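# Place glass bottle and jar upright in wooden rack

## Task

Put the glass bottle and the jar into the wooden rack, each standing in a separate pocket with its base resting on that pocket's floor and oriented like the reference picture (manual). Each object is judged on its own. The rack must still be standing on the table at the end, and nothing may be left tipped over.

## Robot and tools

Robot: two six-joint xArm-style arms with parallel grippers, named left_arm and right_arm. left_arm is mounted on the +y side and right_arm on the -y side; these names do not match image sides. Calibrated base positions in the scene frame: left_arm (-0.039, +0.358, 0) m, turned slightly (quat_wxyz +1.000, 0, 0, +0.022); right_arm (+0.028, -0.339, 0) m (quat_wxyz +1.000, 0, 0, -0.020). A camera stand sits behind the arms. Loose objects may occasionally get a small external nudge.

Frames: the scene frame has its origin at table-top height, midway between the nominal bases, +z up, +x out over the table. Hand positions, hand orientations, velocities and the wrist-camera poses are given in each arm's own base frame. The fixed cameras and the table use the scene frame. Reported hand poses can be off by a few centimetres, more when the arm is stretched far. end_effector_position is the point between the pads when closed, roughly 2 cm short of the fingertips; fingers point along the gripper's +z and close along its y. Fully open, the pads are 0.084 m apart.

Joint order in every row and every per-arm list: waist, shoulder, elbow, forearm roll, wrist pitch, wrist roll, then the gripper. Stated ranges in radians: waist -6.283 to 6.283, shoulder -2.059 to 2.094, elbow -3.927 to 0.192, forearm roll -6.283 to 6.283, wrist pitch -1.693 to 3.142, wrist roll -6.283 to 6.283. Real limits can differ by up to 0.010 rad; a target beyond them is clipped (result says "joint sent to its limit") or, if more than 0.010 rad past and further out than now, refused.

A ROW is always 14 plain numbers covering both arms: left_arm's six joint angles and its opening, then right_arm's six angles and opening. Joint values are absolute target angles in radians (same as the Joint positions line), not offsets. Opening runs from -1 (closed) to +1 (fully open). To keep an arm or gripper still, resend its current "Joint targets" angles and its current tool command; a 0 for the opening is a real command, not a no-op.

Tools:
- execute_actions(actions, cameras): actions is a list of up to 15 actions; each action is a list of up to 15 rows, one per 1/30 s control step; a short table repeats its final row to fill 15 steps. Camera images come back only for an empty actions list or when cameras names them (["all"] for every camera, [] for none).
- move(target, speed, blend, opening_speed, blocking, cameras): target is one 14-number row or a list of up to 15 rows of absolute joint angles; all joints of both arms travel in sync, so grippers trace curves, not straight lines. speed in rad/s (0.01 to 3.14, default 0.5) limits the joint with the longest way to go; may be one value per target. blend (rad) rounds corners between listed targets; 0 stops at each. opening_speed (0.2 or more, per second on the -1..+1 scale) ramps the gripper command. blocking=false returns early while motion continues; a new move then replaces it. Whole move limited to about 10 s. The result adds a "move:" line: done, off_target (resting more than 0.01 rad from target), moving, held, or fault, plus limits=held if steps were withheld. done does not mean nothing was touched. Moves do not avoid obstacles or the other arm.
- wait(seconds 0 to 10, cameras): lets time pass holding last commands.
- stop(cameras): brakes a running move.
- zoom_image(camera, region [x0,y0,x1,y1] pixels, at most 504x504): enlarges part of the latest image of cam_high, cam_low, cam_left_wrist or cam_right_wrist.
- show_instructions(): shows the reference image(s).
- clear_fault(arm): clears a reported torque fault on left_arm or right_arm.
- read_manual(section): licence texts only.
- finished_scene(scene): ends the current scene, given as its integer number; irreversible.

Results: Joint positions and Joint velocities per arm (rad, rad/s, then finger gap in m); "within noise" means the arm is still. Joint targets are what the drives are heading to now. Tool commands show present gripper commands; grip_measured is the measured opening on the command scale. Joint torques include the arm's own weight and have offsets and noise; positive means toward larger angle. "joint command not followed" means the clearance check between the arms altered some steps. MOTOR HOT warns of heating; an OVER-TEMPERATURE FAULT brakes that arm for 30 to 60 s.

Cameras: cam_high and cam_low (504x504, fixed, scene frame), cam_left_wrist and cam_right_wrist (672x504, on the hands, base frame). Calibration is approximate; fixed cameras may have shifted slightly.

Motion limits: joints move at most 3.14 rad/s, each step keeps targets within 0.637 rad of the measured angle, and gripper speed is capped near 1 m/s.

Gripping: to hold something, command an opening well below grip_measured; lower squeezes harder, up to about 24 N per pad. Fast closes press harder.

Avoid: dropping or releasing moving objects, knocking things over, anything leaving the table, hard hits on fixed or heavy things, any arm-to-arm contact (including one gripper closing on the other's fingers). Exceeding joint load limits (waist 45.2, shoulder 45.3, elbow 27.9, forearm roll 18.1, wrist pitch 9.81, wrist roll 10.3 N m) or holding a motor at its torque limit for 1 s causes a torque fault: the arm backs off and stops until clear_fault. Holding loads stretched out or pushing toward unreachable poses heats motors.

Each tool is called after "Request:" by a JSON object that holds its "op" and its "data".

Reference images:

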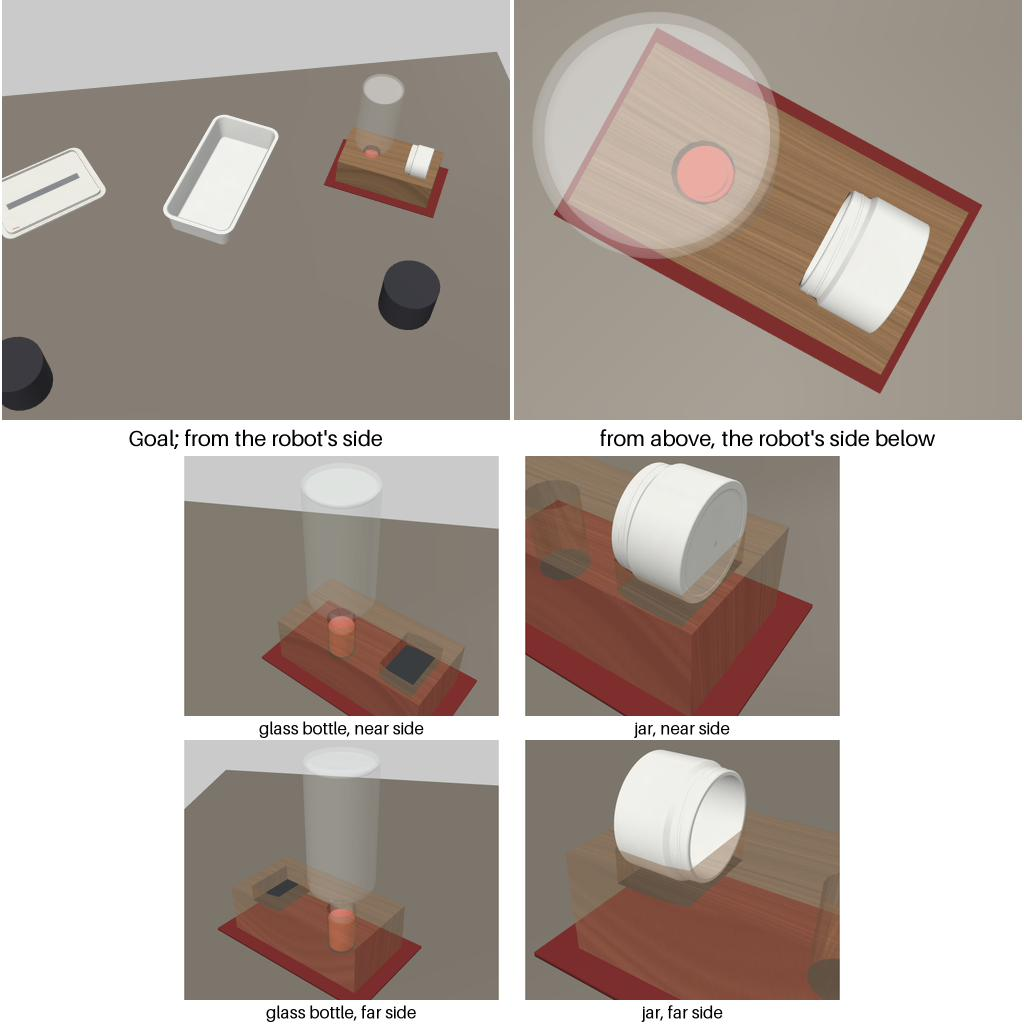

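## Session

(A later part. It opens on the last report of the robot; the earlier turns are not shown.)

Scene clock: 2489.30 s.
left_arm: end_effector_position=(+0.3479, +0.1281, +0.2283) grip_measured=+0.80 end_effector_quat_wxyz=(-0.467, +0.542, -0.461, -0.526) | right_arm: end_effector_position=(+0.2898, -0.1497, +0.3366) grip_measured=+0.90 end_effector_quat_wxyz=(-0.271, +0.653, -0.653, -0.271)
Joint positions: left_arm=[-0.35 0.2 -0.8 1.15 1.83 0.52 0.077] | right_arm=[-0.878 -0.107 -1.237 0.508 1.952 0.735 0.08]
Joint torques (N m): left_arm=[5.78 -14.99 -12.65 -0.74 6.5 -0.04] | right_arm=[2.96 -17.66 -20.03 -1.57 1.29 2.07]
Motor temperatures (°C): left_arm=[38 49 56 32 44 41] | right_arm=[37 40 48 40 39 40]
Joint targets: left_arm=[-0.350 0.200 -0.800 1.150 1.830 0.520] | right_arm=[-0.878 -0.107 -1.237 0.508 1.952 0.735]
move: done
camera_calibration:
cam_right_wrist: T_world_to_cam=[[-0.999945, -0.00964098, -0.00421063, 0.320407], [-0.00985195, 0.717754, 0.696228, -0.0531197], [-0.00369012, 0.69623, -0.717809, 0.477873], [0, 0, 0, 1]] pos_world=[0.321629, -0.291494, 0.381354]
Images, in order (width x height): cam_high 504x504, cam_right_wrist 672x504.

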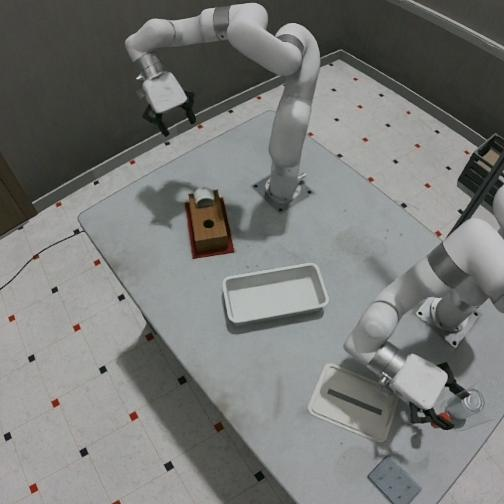

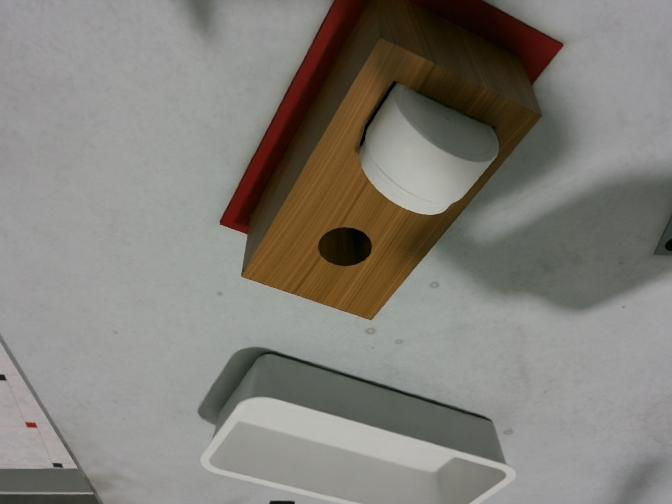

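Request:
{"op": "zoom_image", "data": {"camera": "cam_right_wrist", "region": [295, 206, 395, 286]}}

Request:
{"op": "zoom_image", "data": {"camera": "cam_high", "region": [190, 206, 230, 240]}}

Scaled by 5.040 from the camera's 672x504 image, which has a finer 960x720 frame.

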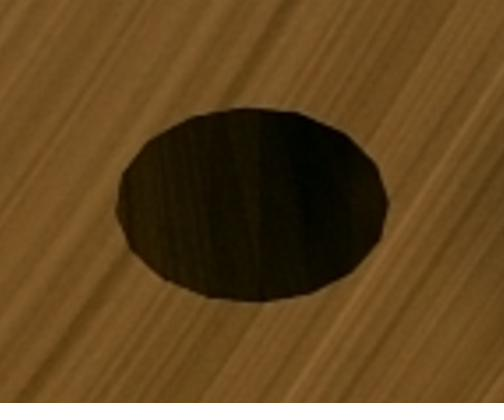

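Scaled by 12.600 from the camera's 504x504 image, which has a finer 720x720 frame.

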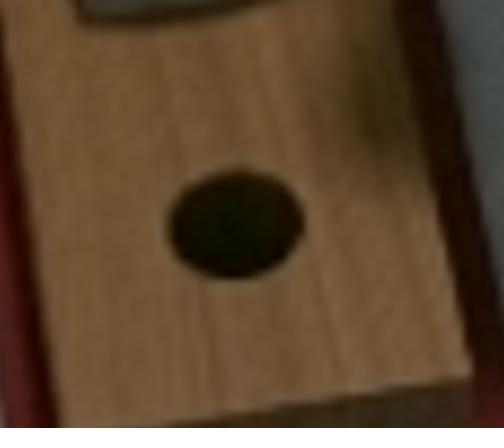

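Request:
{"op": "move", "data": {"target": [[-0.5,0.1599,-0.972,3.1416,0.7587,0,-0.6,-0.8780,-0.1073,-1.2373,0.5082,1.9516,0.7348,0.9],[-1.112,0.6632,-1.6559,3.1416,0.5781,0,-0.6,-0.8780,-0.1073,-1.2373,0.5082,1.9516,0.7348,0.9]], "speed": [0.7,0.35], "blend": 0.1, "cameras": ["cam_high","cam_low","cam_left_wrist","cam_right_wrist"]}}

Request:
{"op": "zoom_image", "data": {"camera": "cam_right_wrist", "region": [265, 206, 425, 406]}}

Request:
{"op": "zoom_image", "data": {"camera": "cam_high", "region": [180, 160, 240, 230]}}

Scene clock: 2539.63 s.
left_arm: end_effector_position=(+0.3535, -0.7154, +0.2600) grip_measured=+0.80 end_effector_quat_wxyz=(+0.601, +0.373, +0.601, -0.373) | right_arm: end_effector_position=(+0.2898, -0.1497, +0.3366) grip_measured=+0.90 end_effector_quat_wxyz=(-0.271, +0.653, -0.653, -0.271)
Joint positions: left_arm=[-1.112 0.663 -1.656 3.142 0.578 0 0.077] | right_arm=[-0.878 -0.107 -1.237 0.508 1.952 0.735 0.08]
Joint torques (N m): left_arm=[-6.31 -29.22 -25.85 2.2 1.15 -1.88] | right_arm=[2.32 -17.57 -20 -1.2 1.02 2.04]
Motor temperatures (°C): left_arm=[38 50 60 32 43 41] | right_arm=[37 42 51 40 39 40]
Joint targets: left_arm=[-1.112 0.663 -1.656 3.142 0.578 0.000] | right_arm=[-0.878 -0.107 -1.237 0.508 1.952 0.735]
move: done
camera_calibration:
cam_left_wrist: T_world_to_cam=[[0.900794, 0.434226, 0.00423102, 0.0223186], [-0.00178264, -0.00604557, 0.99998, -0.195998], [0.434243, -0.900784, -0.00467175, -0.666278], [0, 0, 0, 1]] pos_world=[0.268873, -0.611049, 0.192787]
cam_right_wrist: T_world_to_cam=[[-0.999943, -0.00978268, -0.0042102, 0.320367], [-0.00995363, 0.717802, 0.696176, -0.0531945], [-0.00378838, 0.696178, -0.717859, 0.477911], [0, 0, 0, 1]] pos_world=[0.32163, -0.291394, 0.381454]

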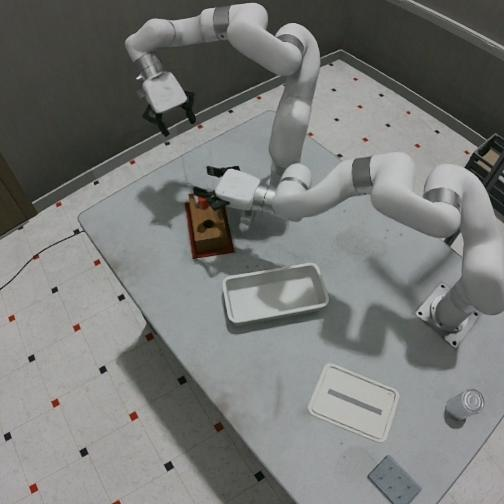

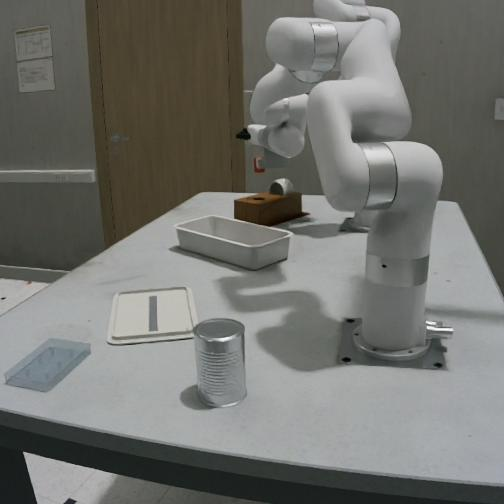

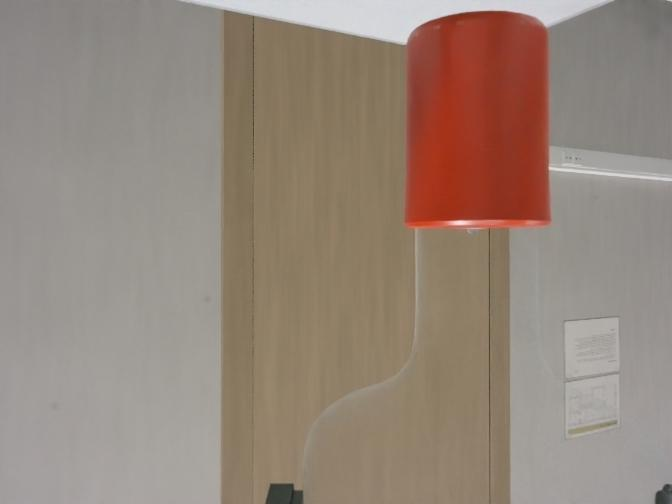

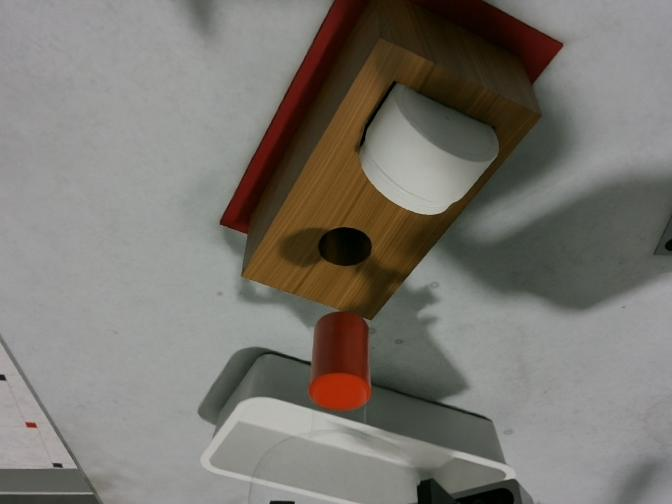

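Scaled by 2.520 from the camera's 672x504 image, which has a finer 960x720 frame.

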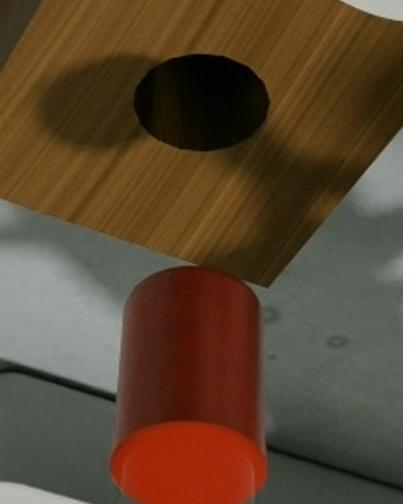

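Scaled by 7.200 from the camera's 504x504 image, which has a finer 720x720 frame.

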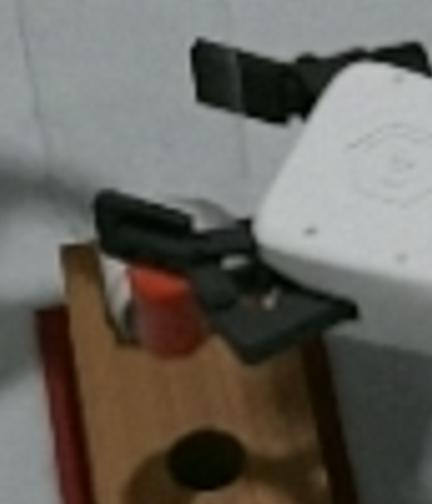

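Request:
{"op": "move", "data": {"target": [-1.1073,0.7207,-1.5653,3.1416,0.7261,0,-0.6,-0.8780,-0.1073,-1.2373,0.5082,1.9516,0.7348,0.9], "speed": 0.12, "cameras": ["cam_high","cam_right_wrist"]}}

Request:
{"op": "zoom_image", "data": {"camera": "cam_right_wrist", "region": [285, 206, 405, 326]}}

Request:
{"op": "zoom_image", "data": {"camera": "cam_high", "region": [190, 190, 230, 235]}}

Scene clock: 2596.13 s.
left_arm: end_effector_position=(+0.3518, -0.7040, +0.2000) grip_measured=+0.80 end_effector_quat_wxyz=(+0.601, +0.372, +0.601, -0.372) | right_arm: end_effector_position=(+0.2898, -0.1497, +0.3366) grip_measured=+0.90 end_effector_quat_wxyz=(-0.271, +0.653, -0.653, -0.271)
Joint positions: left_arm=[-1.107 0.721 -1.565 3.142 0.726 0 0.077] | right_arm=[-0.878 -0.107 -1.237 0.508 1.952 0.735 0.08]
Joint torques (N m): left_arm=[6.3 -29.17 -19.44 1.91 7.42 -1.63] | right_arm=[2.73 -16.95 -19.88 -1.08 0.82 1.84]
Motor temperatures (°C): left_arm=[38 54 74 32 40 41] | right_arm=[37 42 51 40 39 40]
Joint targets: left_arm=[-1.107 0.721 -1.565 3.142 0.726 0.000] | right_arm=[-0.878 -0.107 -1.237 0.508 1.952 0.735]
MOTOR HOT: the elbow of the left arm reports 74 °C; the controller stops that arm at 80 °C. To cool a motor, set the load down, stop pushing, or move to a pose that needs little force. At that limit the left arm can sag while its brakes close.
move: done
camera_calibration:
cam_right_wrist: T_world_to_cam=[[-0.999943, -0.00978268, -0.0042102, 0.320367], [-0.00995363, 0.717802, 0.696176, -0.0531945], [-0.00378838, 0.696178, -0.717859, 0.477911], [0, 0, 0, 1]] pos_world=[0.32163, -0.291394, 0.381454]
Images, in order (width x height): cam_high 504x504, cam_right_wrist 672x504.

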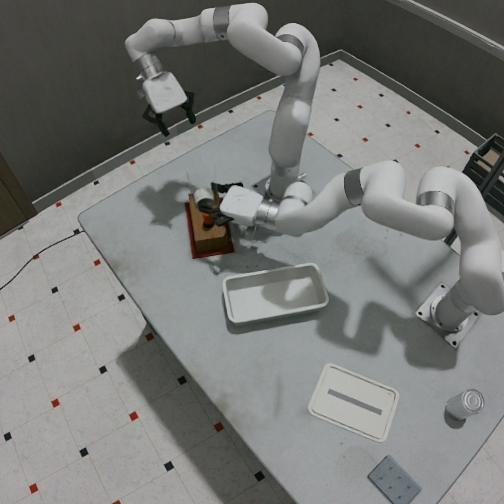

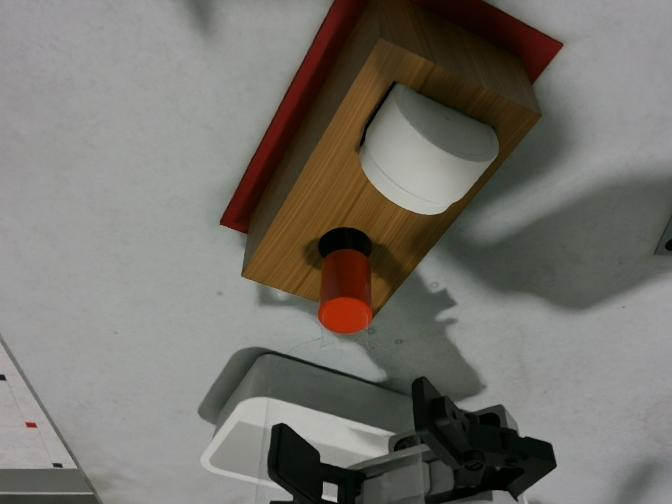

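Scaled by 4.200 from the camera's 672x504 image, which has a finer 960x720 frame.

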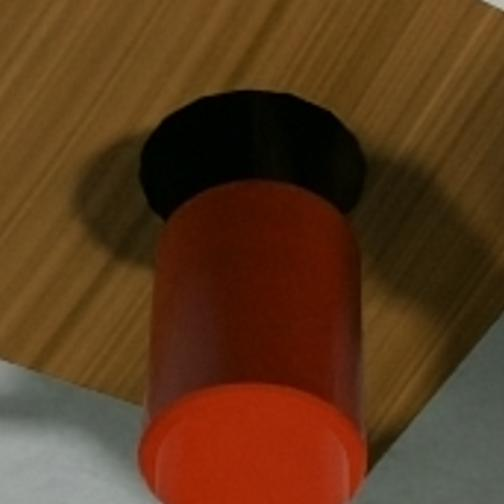

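Scaled by 11.200 from the camera's 504x504 image, which has a finer 720x720 frame.

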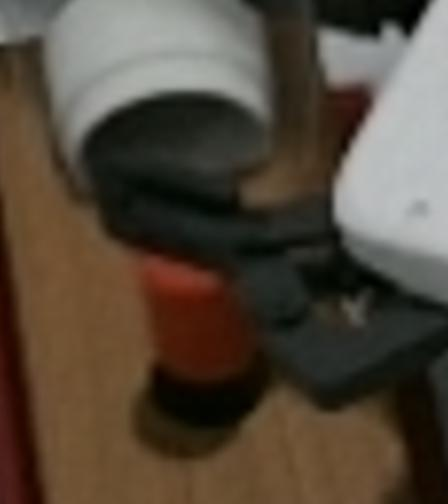

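Request:
{"op": "move", "data": {"target": [[-1.1073,0.65,-1.60,3.1416,0.6208,0,-0.6,-0.8780,-0.1073,-1.2373,0.5082,1.9516,0.7348,0.9],[-0.5,0.1599,-0.972,3.1416,0.7587,0,-0.6,-0.8780,-0.1073,-1.2373,0.5082,1.9516,0.7348,0.9],[-0.35,0.2,-0.8,1.15,1.83,0.52,-0.6,-0.8780,-0.1073,-1.2373,0.5082,1.9516,0.7348,0.9]], "speed": [0.2,0.5,0.8], "blend": 0.05, "cameras": []}}

Scene clock: 2609.80 s.
left_arm: end_effector_position=(+0.3479, +0.1281, +0.2283) grip_measured=+0.80 end_effector_quat_wxyz=(-0.467, +0.542, -0.461, -0.526) | right_arm: end_effector_position=(+0.2898, -0.1497, +0.3366) grip_measured=+0.90 end_effector_quat_wxyz=(-0.271, +0.653, -0.653, -0.271)
Joint positions: left_arm=[-0.35 0.2 -0.8 1.15 1.83 0.52 0.077] | right_arm=[-0.878 -0.107 -1.237 0.508 1.952 0.735 0.08]
Joint torques (N m): left_arm=[6.23 -14.79 -12.12 -1.1 6.37 1.79] | right_arm=[2.82 -17.59 -19.8 -1.3 0.69 1.93]
Motor temperatures (°C): left_arm=[38 54 69 32 42 41] | right_arm=[37 42 51 40 39 40]
Joint targets: left_arm=[-0.350 0.200 -0.800 1.150 1.830 0.520] | right_arm=[-0.878 -0.107 -1.237 0.508 1.952 0.735]
MOTOR HOT: still on. The elbow of the left arm reports 69 °C.
move: done
No camera images: "cameras" was empty.

Request:
{"op": "wait", "data": {"seconds": 1, "cameras": []}}

Scene clock: 2703.83 s.
left_arm: end_effector_position=(+0.3479, +0.1281, +0.2283) grip_measured=+0.80 end_effector_quat_wxyz=(-0.467, +0.542, -0.461, -0.526) | right_arm: end_effector_position=(+0.2898, -0.1497, +0.3366) grip_measured=+0.90 end_effector_quat_wxyz=(-0.271, +0.653, -0.653, -0.271)
Joint positions: left_arm=[-0.35 0.2 -0.8 1.15 1.83 0.52 0.077] | right_arm=[-0.878 -0.107 -1.237 0.508 1.952 0.735 0.08]
Joint torques (N m): left_arm=[6.19 -14.74 -12.2 -0.81 6.58 1.61] | right_arm=[2.96 -17.51 -19.84 -0.77 0.69 1.9]
Motor temperatures (°C): left_arm=[38 50 57 32 44 41] | right_arm=[37 42 52 40 38 39]
Joint targets: left_arm=[-0.350 0.200 -0.800 1.150 1.830 0.520] | right_arm=[-0.878 -0.107 -1.237 0.508 1.952 0.735]
Tool commands: left_gripper/opening=-0.6 right_gripper/opening=+0.9
MOTOR HOT: cleared for the motors of the left arm.
wait: 1.00 s; at rest from the start
No camera images: "cameras" was empty.

Request:
{"op": "move", "data": {"target": [[-0.5,0.1599,-0.972,3.1416,0.7587,0,-0.6,-0.8780,-0.1073,-1.2373,0.5082,1.9516,0.7348,0.9],[-1.1059,0.7000,-1.5700,3.1416,0.7008,0,-0.6,-0.8780,-0.1073,-1.2373,0.5082,1.9516,0.7348,0.9],[-1.1059,0.7478,-1.5638,3.1416,0.7548,0,-0.6,-0.8780,-0.1073,-1.2373,0.5082,1.9516,0.7348,0.9]], "speed": [0.7,0.4,0.1], "blend": [0.1,0.01,0], "cameras": ["cam_high","cam_right_wrist"]}}

Request:
{"op": "zoom_image", "data": {"camera": "cam_right_wrist", "region": [300, 206, 390, 296]}}

Request:
{"op": "zoom_image", "data": {"camera": "cam_high", "region": [190, 200, 230, 240]}}

Scene clock: 2723.17 s.
left_arm: end_effector_position=(+0.3527, -0.7033, +0.1851) grip_measured=+0.80 end_effector_quat_wxyz=(+0.602, +0.371, +0.602, -0.371) | right_arm: end_effector_position=(+0.2898, -0.1497, +0.3366) grip_measured=+0.90 end_effector_quat_wxyz=(-0.271, +0.653, -0.653, -0.271)
Joint positions: left_arm=[-1.106 0.748 -1.564 3.142 0.755 0 0.077] | right_arm=[-0.878 -0.107 -1.237 0.508 1.952 0.735 0.08]
Joint torques (N m): left_arm=[-6.03 -28.91 -19.27 1.76 7.14 -1.89] | right_arm=[3.07 -16.81 -19.47 -0.51 0.52 1.99]
Motor temperatures (°C): left_arm=[38 50 60 32 43 41] | right_arm=[37 42 52 40 38 39]
Joint targets: left_arm=[-1.106 0.748 -1.564 3.142 0.755 0.000] | right_arm=[-0.878 -0.107 -1.237 0.508 1.952 0.735]
move: done
camera_calibration:
cam_right_wrist: T_world_to_cam=[[-0.999943, -0.00978268, -0.0042102, 0.320367], [-0.00995363, 0.717802, 0.696176, -0.0531945], [-0.00378838, 0.696178, -0.717859, 0.477911], [0, 0, 0, 1]] pos_world=[0.32163, -0.291394, 0.381454]
Images, in order (width x height): cam_high 504x504, cam_right_wrist 672x504.

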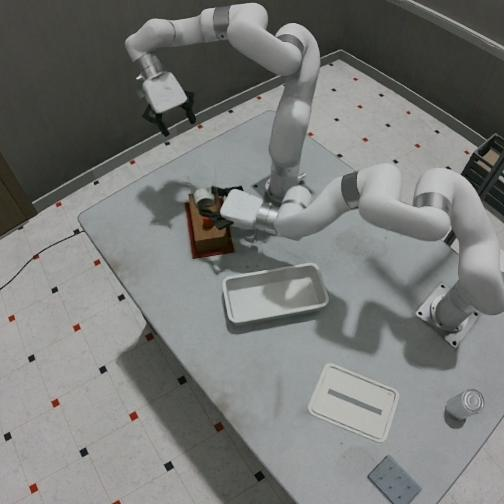

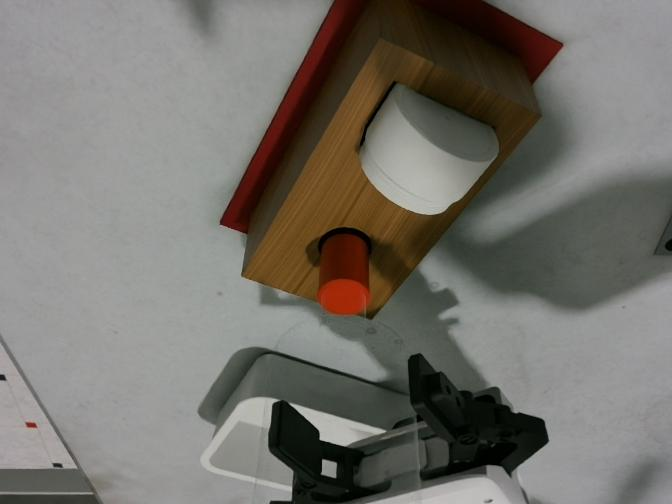

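Scaled by 5.600 from the camera's 672x504 image, which has a finer 960x720 frame.

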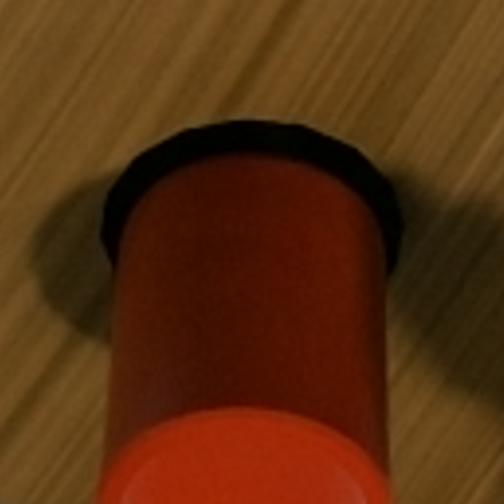

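Scaled by 12.600 from the camera's 504x504 image, which has a finer 720x720 frame.

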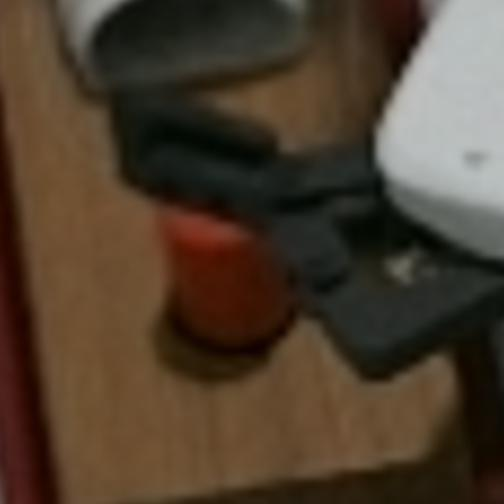

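Request:
{"op": "move", "data": {"target": [-1.1074,0.7510,-1.5758,3.1416,0.7460,0,-0.6,-0.8780,-0.1073,-1.2373,0.5082,1.9516,0.7348,0.9], "speed": 0.05, "cameras": ["cam_high","cam_right_wrist"]}}

Request:
{"op": "zoom_image", "data": {"camera": "cam_right_wrist", "region": [300, 206, 390, 296]}}

Request:
{"op": "zoom_image", "data": {"camera": "cam_high", "region": [190, 200, 230, 240]}}

Scene clock: 2757.97 s.
left_arm: end_effector_position=(+0.3526, -0.7057, +0.1869) grip_measured=+0.80 end_effector_quat_wxyz=(+0.601, +0.372, +0.601, -0.372) | right_arm: end_effector_position=(+0.2898, -0.1497, +0.3366) grip_measured=+0.90 end_effector_quat_wxyz=(-0.271, +0.653, -0.653, -0.271)
Joint positions: left_arm=[-1.107 0.751 -1.576 3.142 0.746 0 0.077] | right_arm=[-0.878 -0.107 -1.237 0.508 1.952 0.735 0.08]
Joint torques (N m): left_arm=[-6.15 -29.14 -24.83 -0.2 1.09 -1.77] | right_arm=[3.14 -17.19 -19.7 -0.63 0.22 1.73]
Motor temperatures (°C): left_arm=[38 54 65 32 44 41] | right_arm=[37 42 52 40 38 39]
Joint targets: left_arm=[-1.107 0.751 -1.576 3.142 0.746 0.000] | right_arm=[-0.878 -0.107 -1.237 0.508 1.952 0.735]
MOTOR HOT: the elbow of the left arm reports 65 °C; the controller stops that arm at 80 °C. To cool a motor, set the load down, stop pushing, or move to a pose that needs little force. At that limit the left arm can sag while its brakes close.
move: done
camera_calibration:
cam_right_wrist: T_world_to_cam=[[-0.999943, -0.00978268, -0.0042102, 0.320367], [-0.00995363, 0.717802, 0.696176, -0.0531945], [-0.00378838, 0.696178, -0.717859, 0.477911], [0, 0, 0, 1]] pos_world=[0.32163, -0.291394, 0.381454]
Images, in order (width x height): cam_high 504x504, cam_right_wrist 672x504.

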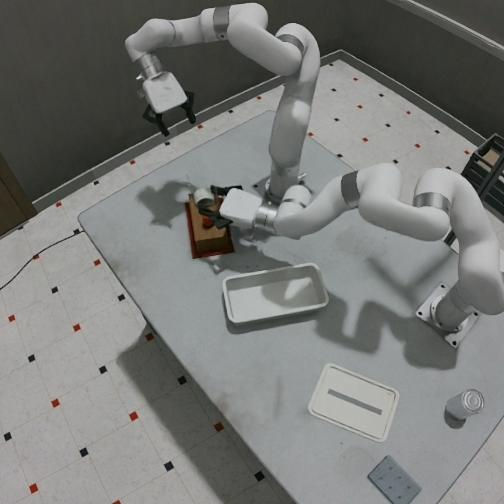

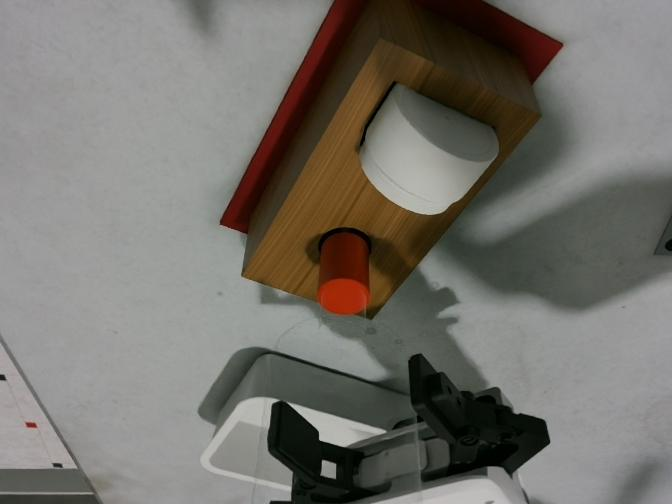

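Scaled by 5.600 from the camera's 672x504 image, which has a finer 960x720 frame.

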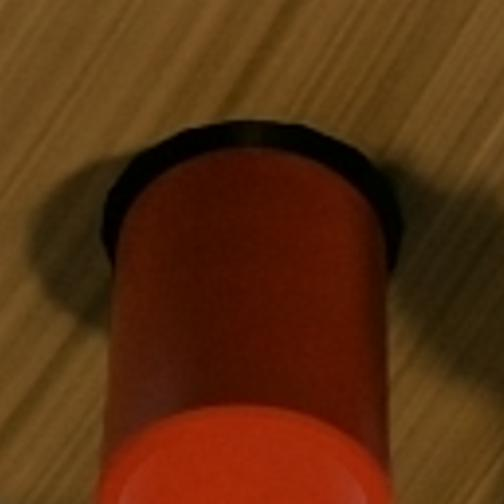

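Scaled by 12.600 from the camera's 504x504 image, which has a finer 720x720 frame.

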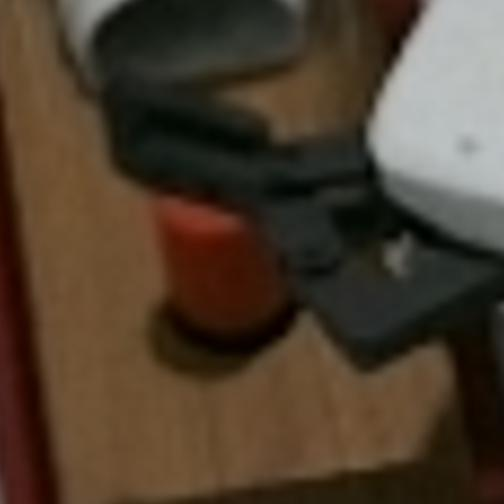

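Request:
{"op": "move", "data": {"target": [-1.1074,0.7837,-1.5775,3.1416,0.7770,0,-0.6,-0.8780,-0.1073,-1.2373,0.5082,1.9516,0.7348,0.9], "speed": 0.06, "cameras": ["cam_right_wrist"]}}

Request:
{"op": "zoom_image", "data": {"camera": "cam_right_wrist", "region": [300, 206, 390, 296]}}

Scene clock: 2767.80 s.
left_arm: end_effector_position=(+0.3525, -0.7056, +0.1698) grip_measured=+0.80 end_effector_quat_wxyz=(+0.601, +0.372, +0.602, -0.372) | right_arm: end_effector_position=(+0.2898, -0.1497, +0.3366) grip_measured=+0.90 end_effector_quat_wxyz=(-0.271, +0.653, -0.653, -0.271)
Joint positions: left_arm=[-1.107 0.784 -1.577 3.142 0.777 0 0.077] | right_arm=[-0.878 -0.107 -1.237 0.508 1.952 0.735 0.08]
Joint torques (N m): left_arm=[-4.91 -29.14 -24.67 -0.6 7.47 -1.32] | right_arm=[3.05 -17.16 -19.68 -0.74 0.14 1.85]
Motor temperatures (°C): left_arm=[38 54 68 32 43 41] | right_arm=[37 42 52 40 38 39]
Joint targets: left_arm=[-1.107 0.784 -1.577 3.142 0.777 0.000] | right_arm=[-0.878 -0.107 -1.237 0.508 1.952 0.735]
MOTOR HOT: still on. The elbow of the left arm reports 68 °C.
move: done
camera_calibration:
cam_right_wrist: T_world_to_cam=[[-0.999943, -0.00978268, -0.0042102, 0.320367], [-0.00995363, 0.717802, 0.696176, -0.0531945], [-0.00378838, 0.696178, -0.717859, 0.477911], [0, 0, 0, 1]] pos_world=[0.32163, -0.291394, 0.381454]
Images, in order (width x height): cam_right_wrist 672x504.

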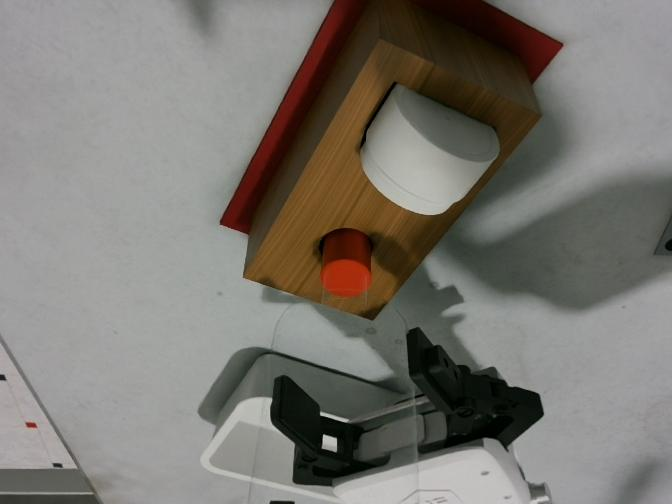

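Scaled by 5.600 from the camera's 672x504 image, which has a finer 960x720 frame.

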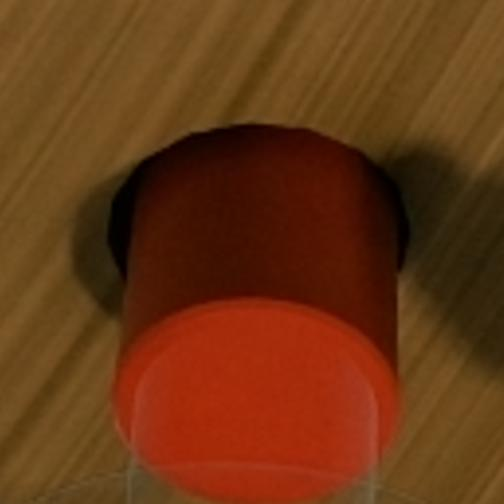

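Request:
{"op": "move", "data": {"target": [-1.1070,0.8226,-1.5806,3.1416,0.8128,0,-0.6,-0.8780,-0.1073,-1.2373,0.5082,1.9516,0.7348,0.9], "speed": 0.06, "cameras": ["cam_right_wrist"]}}

Request:
{"op": "zoom_image", "data": {"camera": "cam_right_wrist", "region": [300, 206, 390, 296]}}

Scene clock: 2797.53 s.
left_arm: end_effector_position=(+0.3526, -0.7049, +0.1500) grip_measured=+0.80 end_effector_quat_wxyz=(+0.602, +0.372, +0.602, -0.372) | right_arm: end_effector_position=(+0.2898, -0.1497, +0.3366) grip_measured=+0.90 end_effector_quat_wxyz=(-0.271, +0.653, -0.653, -0.271)
Joint positions: left_arm=[-1.107 0.823 -1.581 3.142 0.813 0 0.077] | right_arm=[-0.878 -0.107 -1.237 0.508 1.952 0.735 0.08]
Joint torques (N m): left_arm=[6.38 -29.77 -23.76 -0.71 7.04 0.48] | right_arm=[2.6 -17.25 -19.7 -0.57 0.21 1.72]
Motor temperatures (°C): left_arm=[38 55 73 32 45 41] | right_arm=[37 42 52 40 38 39]
Joint targets: left_arm=[-1.107 0.823 -1.581 3.142 0.813 0.000] | right_arm=[-0.878 -0.107 -1.237 0.508 1.952 0.735]
MOTOR HOT: still on. The elbow of the left arm reports 73 °C.
move: done
camera_calibration:
cam_right_wrist: T_world_to_cam=[[-0.999943, -0.00978268, -0.0042102, 0.320367], [-0.00995363, 0.717802, 0.696176, -0.0531945], [-0.00378838, 0.696178, -0.717859, 0.477911], [0, 0, 0, 1]] pos_world=[0.32163, -0.291394, 0.381454]
Images, in order (width x height): cam_right_wrist 672x504.

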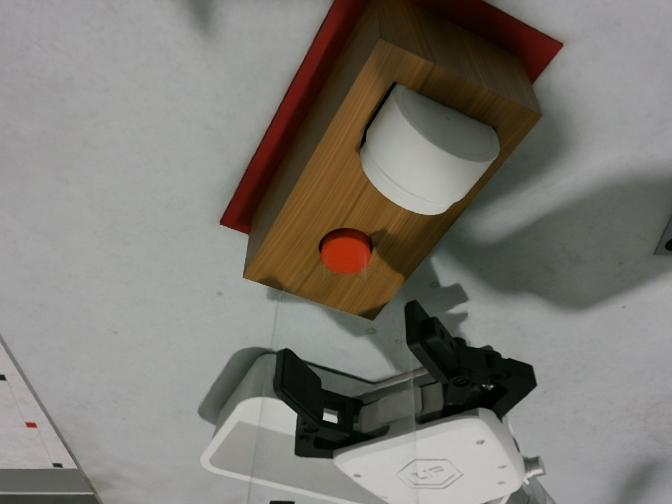

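Scaled by 5.600 from the camera's 672x504 image, which has a finer 960x720 frame.

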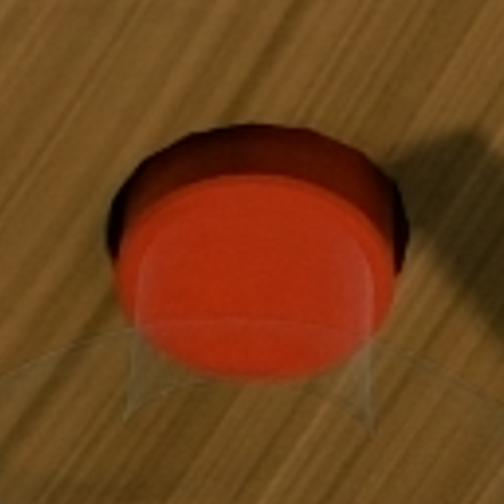

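Request:
{"op": "move", "data": {"target": [-1.1070,0.8440,-1.5855,3.1416,0.8293,0,-0.6,-0.8780,-0.1073,-1.2373,0.5082,1.9516,0.7348,0.9], "speed": 0.05, "cameras": []}}

Request:
{"op": "move", "data": {"target": [-1.1070,0.8505,-1.5873,3.1416,0.8340,0,-0.6,-0.8780,-0.1073,-1.2373,0.5082,1.9516,0.7348,0.9], "speed": 0.03, "cameras": ["cam_right_wrist"]}}

Request:
{"op": "zoom_image", "data": {"camera": "cam_right_wrist", "region": [300, 206, 390, 296]}}

Scene clock: 2803.73 s.
left_arm: end_effector_position=(+0.3526, -0.7049, +0.1399) grip_measured=+0.80 end_effector_quat_wxyz=(+0.602, +0.372, +0.602, -0.372) | right_arm: end_effector_position=(+0.2898, -0.1497, +0.3366) grip_measured=+0.90 end_effector_quat_wxyz=(-0.271, +0.653, -0.653, -0.271)
Joint positions: left_arm=[-1.107 0.844 -1.585 3.142 0.829 0 0.077] | right_arm=[-0.878 -0.107 -1.237 0.508 1.952 0.735 0.08]
Joint torques (N m): left_arm=[6.04 -29.63 -23.62 -0.51 7.08 0.82] | right_arm=[2.57 -17.35 -19.81 -0.6 0.05 1.76]
Motor temperatures (°C): left_arm=[38 55 73 32 45 41] | right_arm=[37 42 52 40 38 39]
Joint targets: left_arm=[-1.107 0.844 -1.585 3.142 0.829 0.000] | right_arm=[-0.878 -0.107 -1.237 0.508 1.952 0.735]
MOTOR HOT: still on. The elbow of the left arm reports 73 °C.
move: done
No camera images: "cameras" was empty.

Scene clock: 2804.43 s.
left_arm: end_effector_position=(+0.3526, -0.7049, +0.1369) grip_measured=+0.80 end_effector_quat_wxyz=(+0.602, +0.372, +0.602, -0.372) | right_arm: end_effector_position=(+0.2898, -0.1497, +0.3366) grip_measured=+0.90 end_effector_quat_wxyz=(-0.271, +0.653, -0.653, -0.271)
Joint positions: left_arm=[-1.107 0.85 -1.587 3.142 0.834 0 0.077] | right_arm=[-0.878 -0.107 -1.237 0.508 1.952 0.735 0.08]
Joint torques (N m): left_arm=[5.95 -29.59 -23.42 -0.54 6.98 0.86] | right_arm=[2.47 -17.52 -19.78 -0.41 0.01 1.91]
Motor temperatures (°C): left_arm=[38 55 73 32 45 41] | right_arm=[37 42 52 40 38 39]
Joint targets: left_arm=[-1.107 0.851 -1.587 3.142 0.834 0.000] | right_arm=[-0.878 -0.107 -1.237 0.508 1.952 0.735]
MOTOR HOT: still on. The elbow of the left arm reports 73 °C.
move: done
camera_calibration:
cam_right_wrist: T_world_to_cam=[[-0.999943, -0.00978268, -0.0042102, 0.320367], [-0.00995363, 0.717802, 0.696176, -0.0531945], [-0.00378838, 0.696178, -0.717859, 0.477911], [0, 0, 0, 1]] pos_world=[0.32163, -0.291394, 0.381454]
Images, in order (width x height): cam_right_wrist 672x504.

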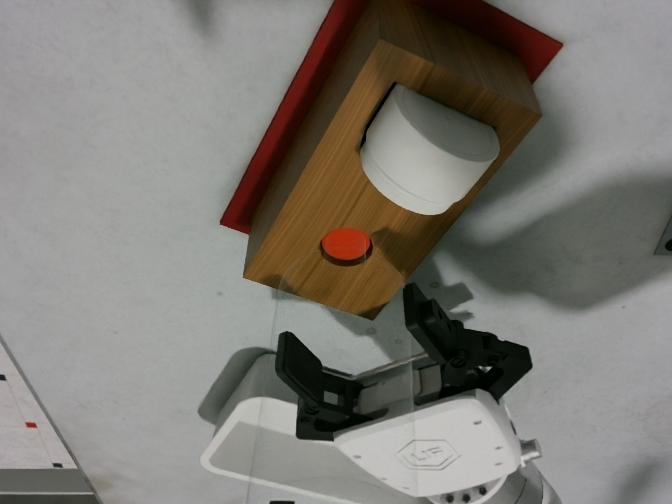

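Scaled by 5.600 from the camera's 672x504 image, which has a finer 960x720 frame.

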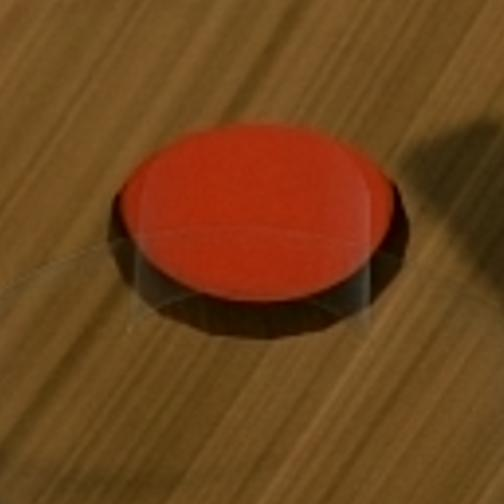

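Request:
{"op": "move", "data": {"target": [-1.1070,0.8582,-1.5894,3.1416,0.8396,0,-0.6,-0.8780,-0.1073,-1.2373,0.5082,1.9516,0.7348,0.9], "speed": 0.03, "cameras": []}}

Request:
{"op": "move", "data": {"target": [-1.1070,0.8615,-1.5903,3.1416,0.8420,0,-0.6,-0.8780,-0.1073,-1.2373,0.5082,1.9516,0.7348,0.9], "speed": 0.03, "cameras": []}}

Scene clock: 2815.27 s.
left_arm: end_effector_position=(+0.3526, -0.7049, +0.1334) grip_measured=+0.80 end_effector_quat_wxyz=(+0.602, +0.372, +0.602, -0.372) | right_arm: end_effector_position=(+0.2898, -0.1497, +0.3366) grip_measured=+0.90 end_effector_quat_wxyz=(-0.271, +0.653, -0.653, -0.271)
Joint positions: left_arm=[-1.107 0.858 -1.589 3.142 0.839 0 0.077] | right_arm=[-0.878 -0.107 -1.237 0.508 1.952 0.735 0.08]
Joint torques (N m): left_arm=[6.07 -29.61 -23.54 -0.54 7.11 0.85] | right_arm=[3.02 -17.75 -19.72 -0.27 0 1.78]
Motor temperatures (°C): left_arm=[38 55 73 32 45 41] | right_arm=[37 42 53 40 38 39]
Joint targets: left_arm=[-1.107 0.858 -1.589 3.142 0.840 0.000] | right_arm=[-0.878 -0.107 -1.237 0.508 1.952 0.735]
MOTOR HOT: still on. The elbow of the left arm reports 73 °C.
move: done
No camera images: "cameras" was empty.

Scene clock: 2815.97 s.
left_arm: end_effector_position=(+0.3526, -0.7049, +0.1318) grip_measured=+0.80 end_effector_quat_wxyz=(+0.602, +0.372, +0.602, -0.372) | right_arm: end_effector_position=(+0.2898, -0.1497, +0.3366) grip_measured=+0.90 end_effector_quat_wxyz=(-0.271, +0.653, -0.653, -0.271)
Joint positions: left_arm=[-1.107 0.861 -1.59 3.142 0.842 0 0.077] | right_arm=[-0.878 -0.107 -1.237 0.508 1.952 0.735 0.08]
Joint torques (N m): left_arm=[6.11 -29.08 -23.48 -0.59 7.04 0.85] | right_arm=[2.95 -16.38 -19.71 -0.43 -0.06 1.76]
Motor temperatures (°C): left_arm=[38 55 73 32 45 41] | right_arm=[37 42 53 40 38 39]
Joint targets: left_arm=[-1.107 0.861 -1.590 3.142 0.842 0.000] | right_arm=[-0.878 -0.107 -1.237 0.508 1.952 0.735]
MOTOR HOT: still on. The elbow of the left arm reports 73 °C.
move: done
No camera images: "cameras" was empty.

Request:
{"op": "move", "data": {"target": [-1.1070,0.8659,-1.5915,3.1416,0.8452,0,-0.6,-0.8780,-0.1073,-1.2373,0.5082,1.9516,0.7348,0.9], "speed": 0.03, "cameras": []}}

Request:
{"op": "move", "data": {"target": [-1.1070,0.8692,-1.5925,3.1416,0.8475,0,-0.6,-0.8780,-0.1073,-1.2373,0.5082,1.9516,0.7348,0.9], "speed": 0.03, "cameras": ["cam_right_wrist"]}}

Request:
{"op": "zoom_image", "data": {"camera": "cam_right_wrist", "region": [300, 206, 390, 296]}}

Scene clock: 2822.63 s.
left_arm: end_effector_position=(+0.3526, -0.7049, +0.1298) grip_measured=+0.80 end_effector_quat_wxyz=(+0.602, +0.372, +0.602, -0.372) | right_arm: end_effector_position=(+0.2898, -0.1497, +0.3366) grip_measured=+0.90 end_effector_quat_wxyz=(-0.271, +0.653, -0.653, -0.271)
Joint positions: left_arm=[-1.107 0.866 -1.591 3.142 0.845 0 0.077] | right_arm=[-0.878 -0.107 -1.237 0.508 1.952 0.735 0.08]
Joint torques (N m): left_arm=[6.12 -29.8 -23.41 -0.54 7.01 0.86] | right_arm=[2.94 -17.25 -19.65 -0.29 -0.12 1.79]
Motor temperatures (°C): left_arm=[38 55 73 32 45 41] | right_arm=[37 42 53 40 38 39]
Joint targets: left_arm=[-1.107 0.866 -1.591 3.142 0.845 0.000] | right_arm=[-0.878 -0.107 -1.237 0.508 1.952 0.735]
MOTOR HOT: still on. The elbow of the left arm reports 73 °C.
move: done
No camera images: "cameras" was empty.

Scene clock: 2823.33 s.
left_arm: end_effector_position=(+0.3526, -0.7049, +0.1285) grip_measured=+0.80 end_effector_quat_wxyz=(+0.602, +0.372, +0.601, -0.372) | right_arm: end_effector_position=(+0.2898, -0.1497, +0.3366) grip_measured=+0.90 end_effector_quat_wxyz=(-0.271, +0.653, -0.653, -0.271)
Joint positions: left_arm=[-1.107 0.869 -1.593 3.142 0.848 0 0.077] | right_arm=[-0.878 -0.107 -1.237 0.508 1.952 0.735 0.08]
Joint torques (N m): left_arm=[5.96 -23.76 -18.69 -0.56 3.94 0.87] | right_arm=[3.09 -17.27 -19.52 -0.08 -0.19 1.68]
Motor temperatures (°C): left_arm=[38 55 73 32 45 41] | right_arm=[37 42 53 40 38 39]
Joint targets: left_arm=[-1.107 0.869 -1.593 3.142 0.847 0.000] | right_arm=[-0.878 -0.107 -1.237 0.508 1.952 0.735]
MOTOR HOT: still on. The elbow of the left arm reports 73 °C.
move: done
camera_calibration:
cam_right_wrist: T_world_to_cam=[[-0.999943, -0.00978268, -0.0042102, 0.320367], [-0.00995363, 0.717802, 0.696176, -0.0531945], [-0.00378838, 0.696178, -0.717859, 0.477911], [0, 0, 0, 1]] pos_world=[0.32163, -0.291394, 0.381454]
Images, in order (width x height): cam_right_wrist 672x504.

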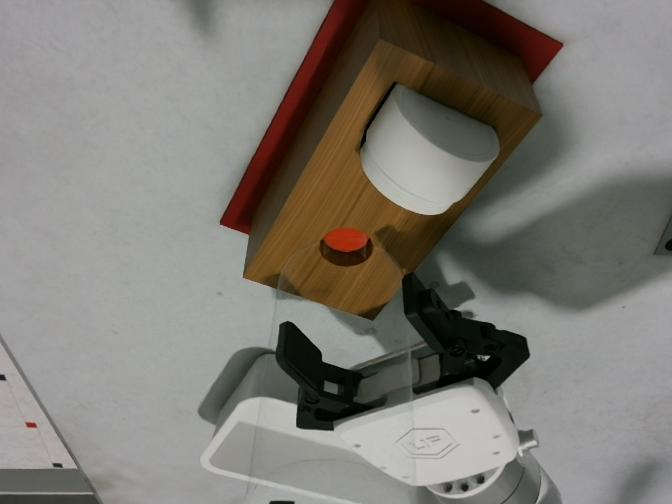

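Scaled by 5.600 from the camera's 672x504 image, which has a finer 960x720 frame.

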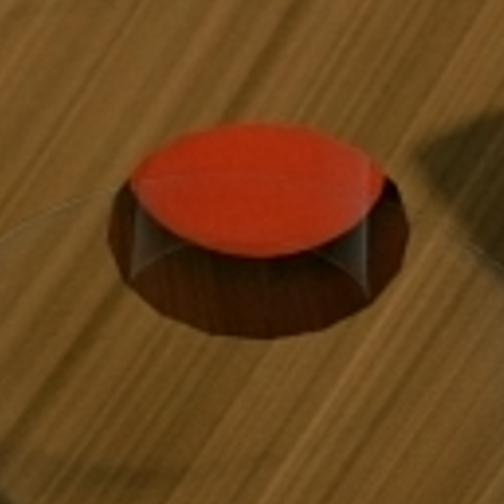

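Request:
{"op": "move", "data": {"target": [[-1.1070,0.8672,-1.5919,3.1416,0.8461,0,-0.6,-0.8780,-0.1073,-1.2373,0.5082,1.9516,0.7348,0.9],[-1.1070,0.8672,-1.5919,3.1416,0.8461,0,1.0,-0.8780,-0.1073,-1.2373,0.5082,1.9516,0.7348,0.9]], "speed": 0.03, "opening_speed": 0.9, "cameras": ["cam_high","cam_left_wrist","cam_right_wrist"]}}

Request:
{"op": "zoom_image", "data": {"camera": "cam_right_wrist", "region": [230, 206, 450, 426]}}

Scene clock: 2833.93 s.
left_arm: end_effector_position=(+0.3526, -0.7049, +0.1293) grip_measured=+1.00 end_effector_quat_wxyz=(+0.602, +0.372, +0.601, -0.372) | right_arm: end_effector_position=(+0.2898, -0.1497, +0.3366) grip_measured=+0.90 end_effector_quat_wxyz=(-0.271, +0.653, -0.653, -0.271)
Joint positions: left_arm=[-1.107 0.867 -1.592 3.142 0.846 0 0.084] | right_arm=[-0.878 -0.107 -1.237 0.508 1.952 0.735 0.08]
Joint torques (N m): left_arm=[5.95 -31.45 -18.03 -0.62 4.38 0.89] | right_arm=[2.99 -17.11 -19.8 -0.15 -0.11 1.65]
Motor temperatures (°C): left_arm=[38 55 67 32 43 41] | right_arm=[37 42 53 40 38 39]
Joint targets: left_arm=[-1.107 0.867 -1.592 3.142 0.846 0.000] | right_arm=[-0.878 -0.107 -1.237 0.508 1.952 0.735]
MOTOR HOT: still on. The elbow of the left arm reports 67 °C.
move: done
camera_calibration:
cam_left_wrist: T_world_to_cam=[[0.898647, 0.438652, 0.00425455, 0.0229852], [-0.00181773, -0.00597505, 0.99998, -0.0651901], [0.438669, -0.898637, -0.00457211, -0.657072], [0, 0, 0, 1]] pos_world=[0.267463, -0.600941, 0.0620869]
cam_right_wrist: T_world_to_cam=[[-0.999943, -0.00978268, -0.0042102, 0.320367], [-0.00995363, 0.717802, 0.696176, -0.0531945], [-0.00378838, 0.696178, -0.717859, 0.477911], [0, 0, 0, 1]] pos_world=[0.32163, -0.291394, 0.381454]
Images, in order (width x height): cam_high 504x504, cam_left_wrist 672x504, cam_right_wrist 672x504.

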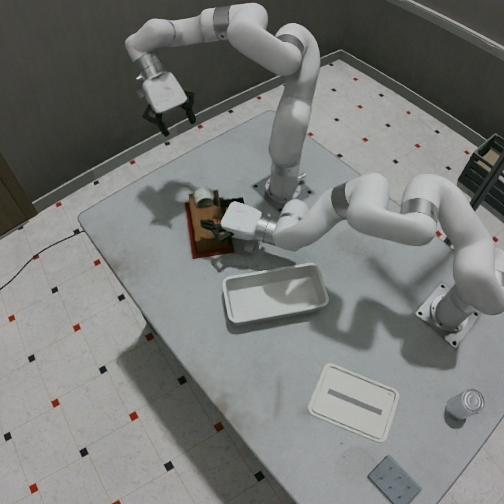

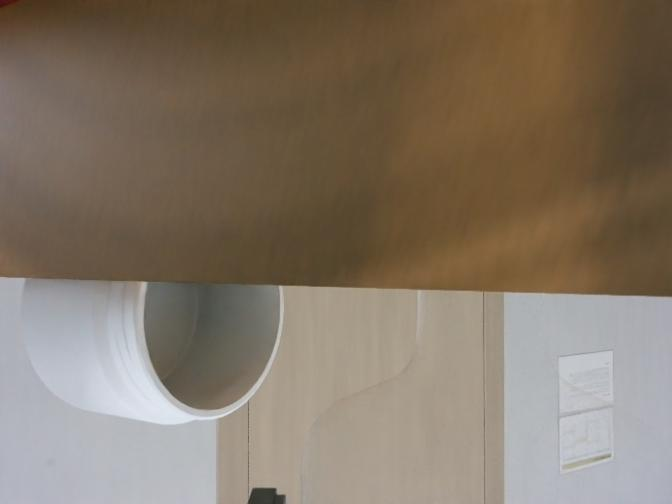

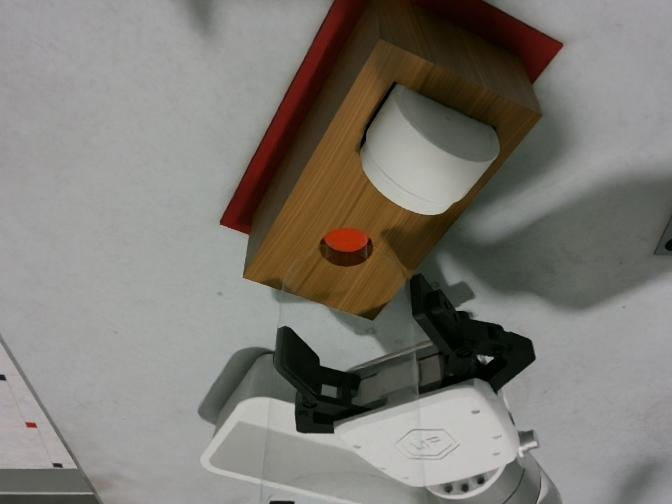

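Scaled by 2.291 from the camera's 672x504 image, which has a finer 960x720 frame.

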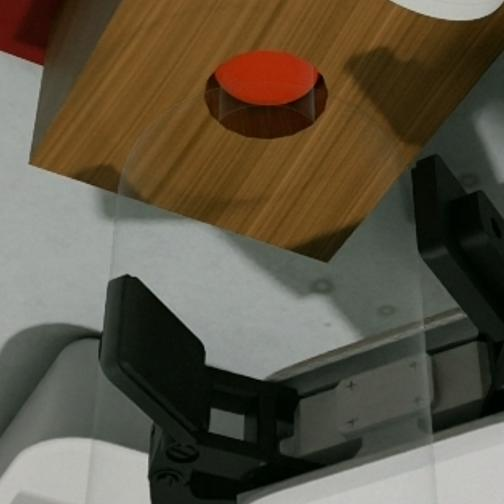

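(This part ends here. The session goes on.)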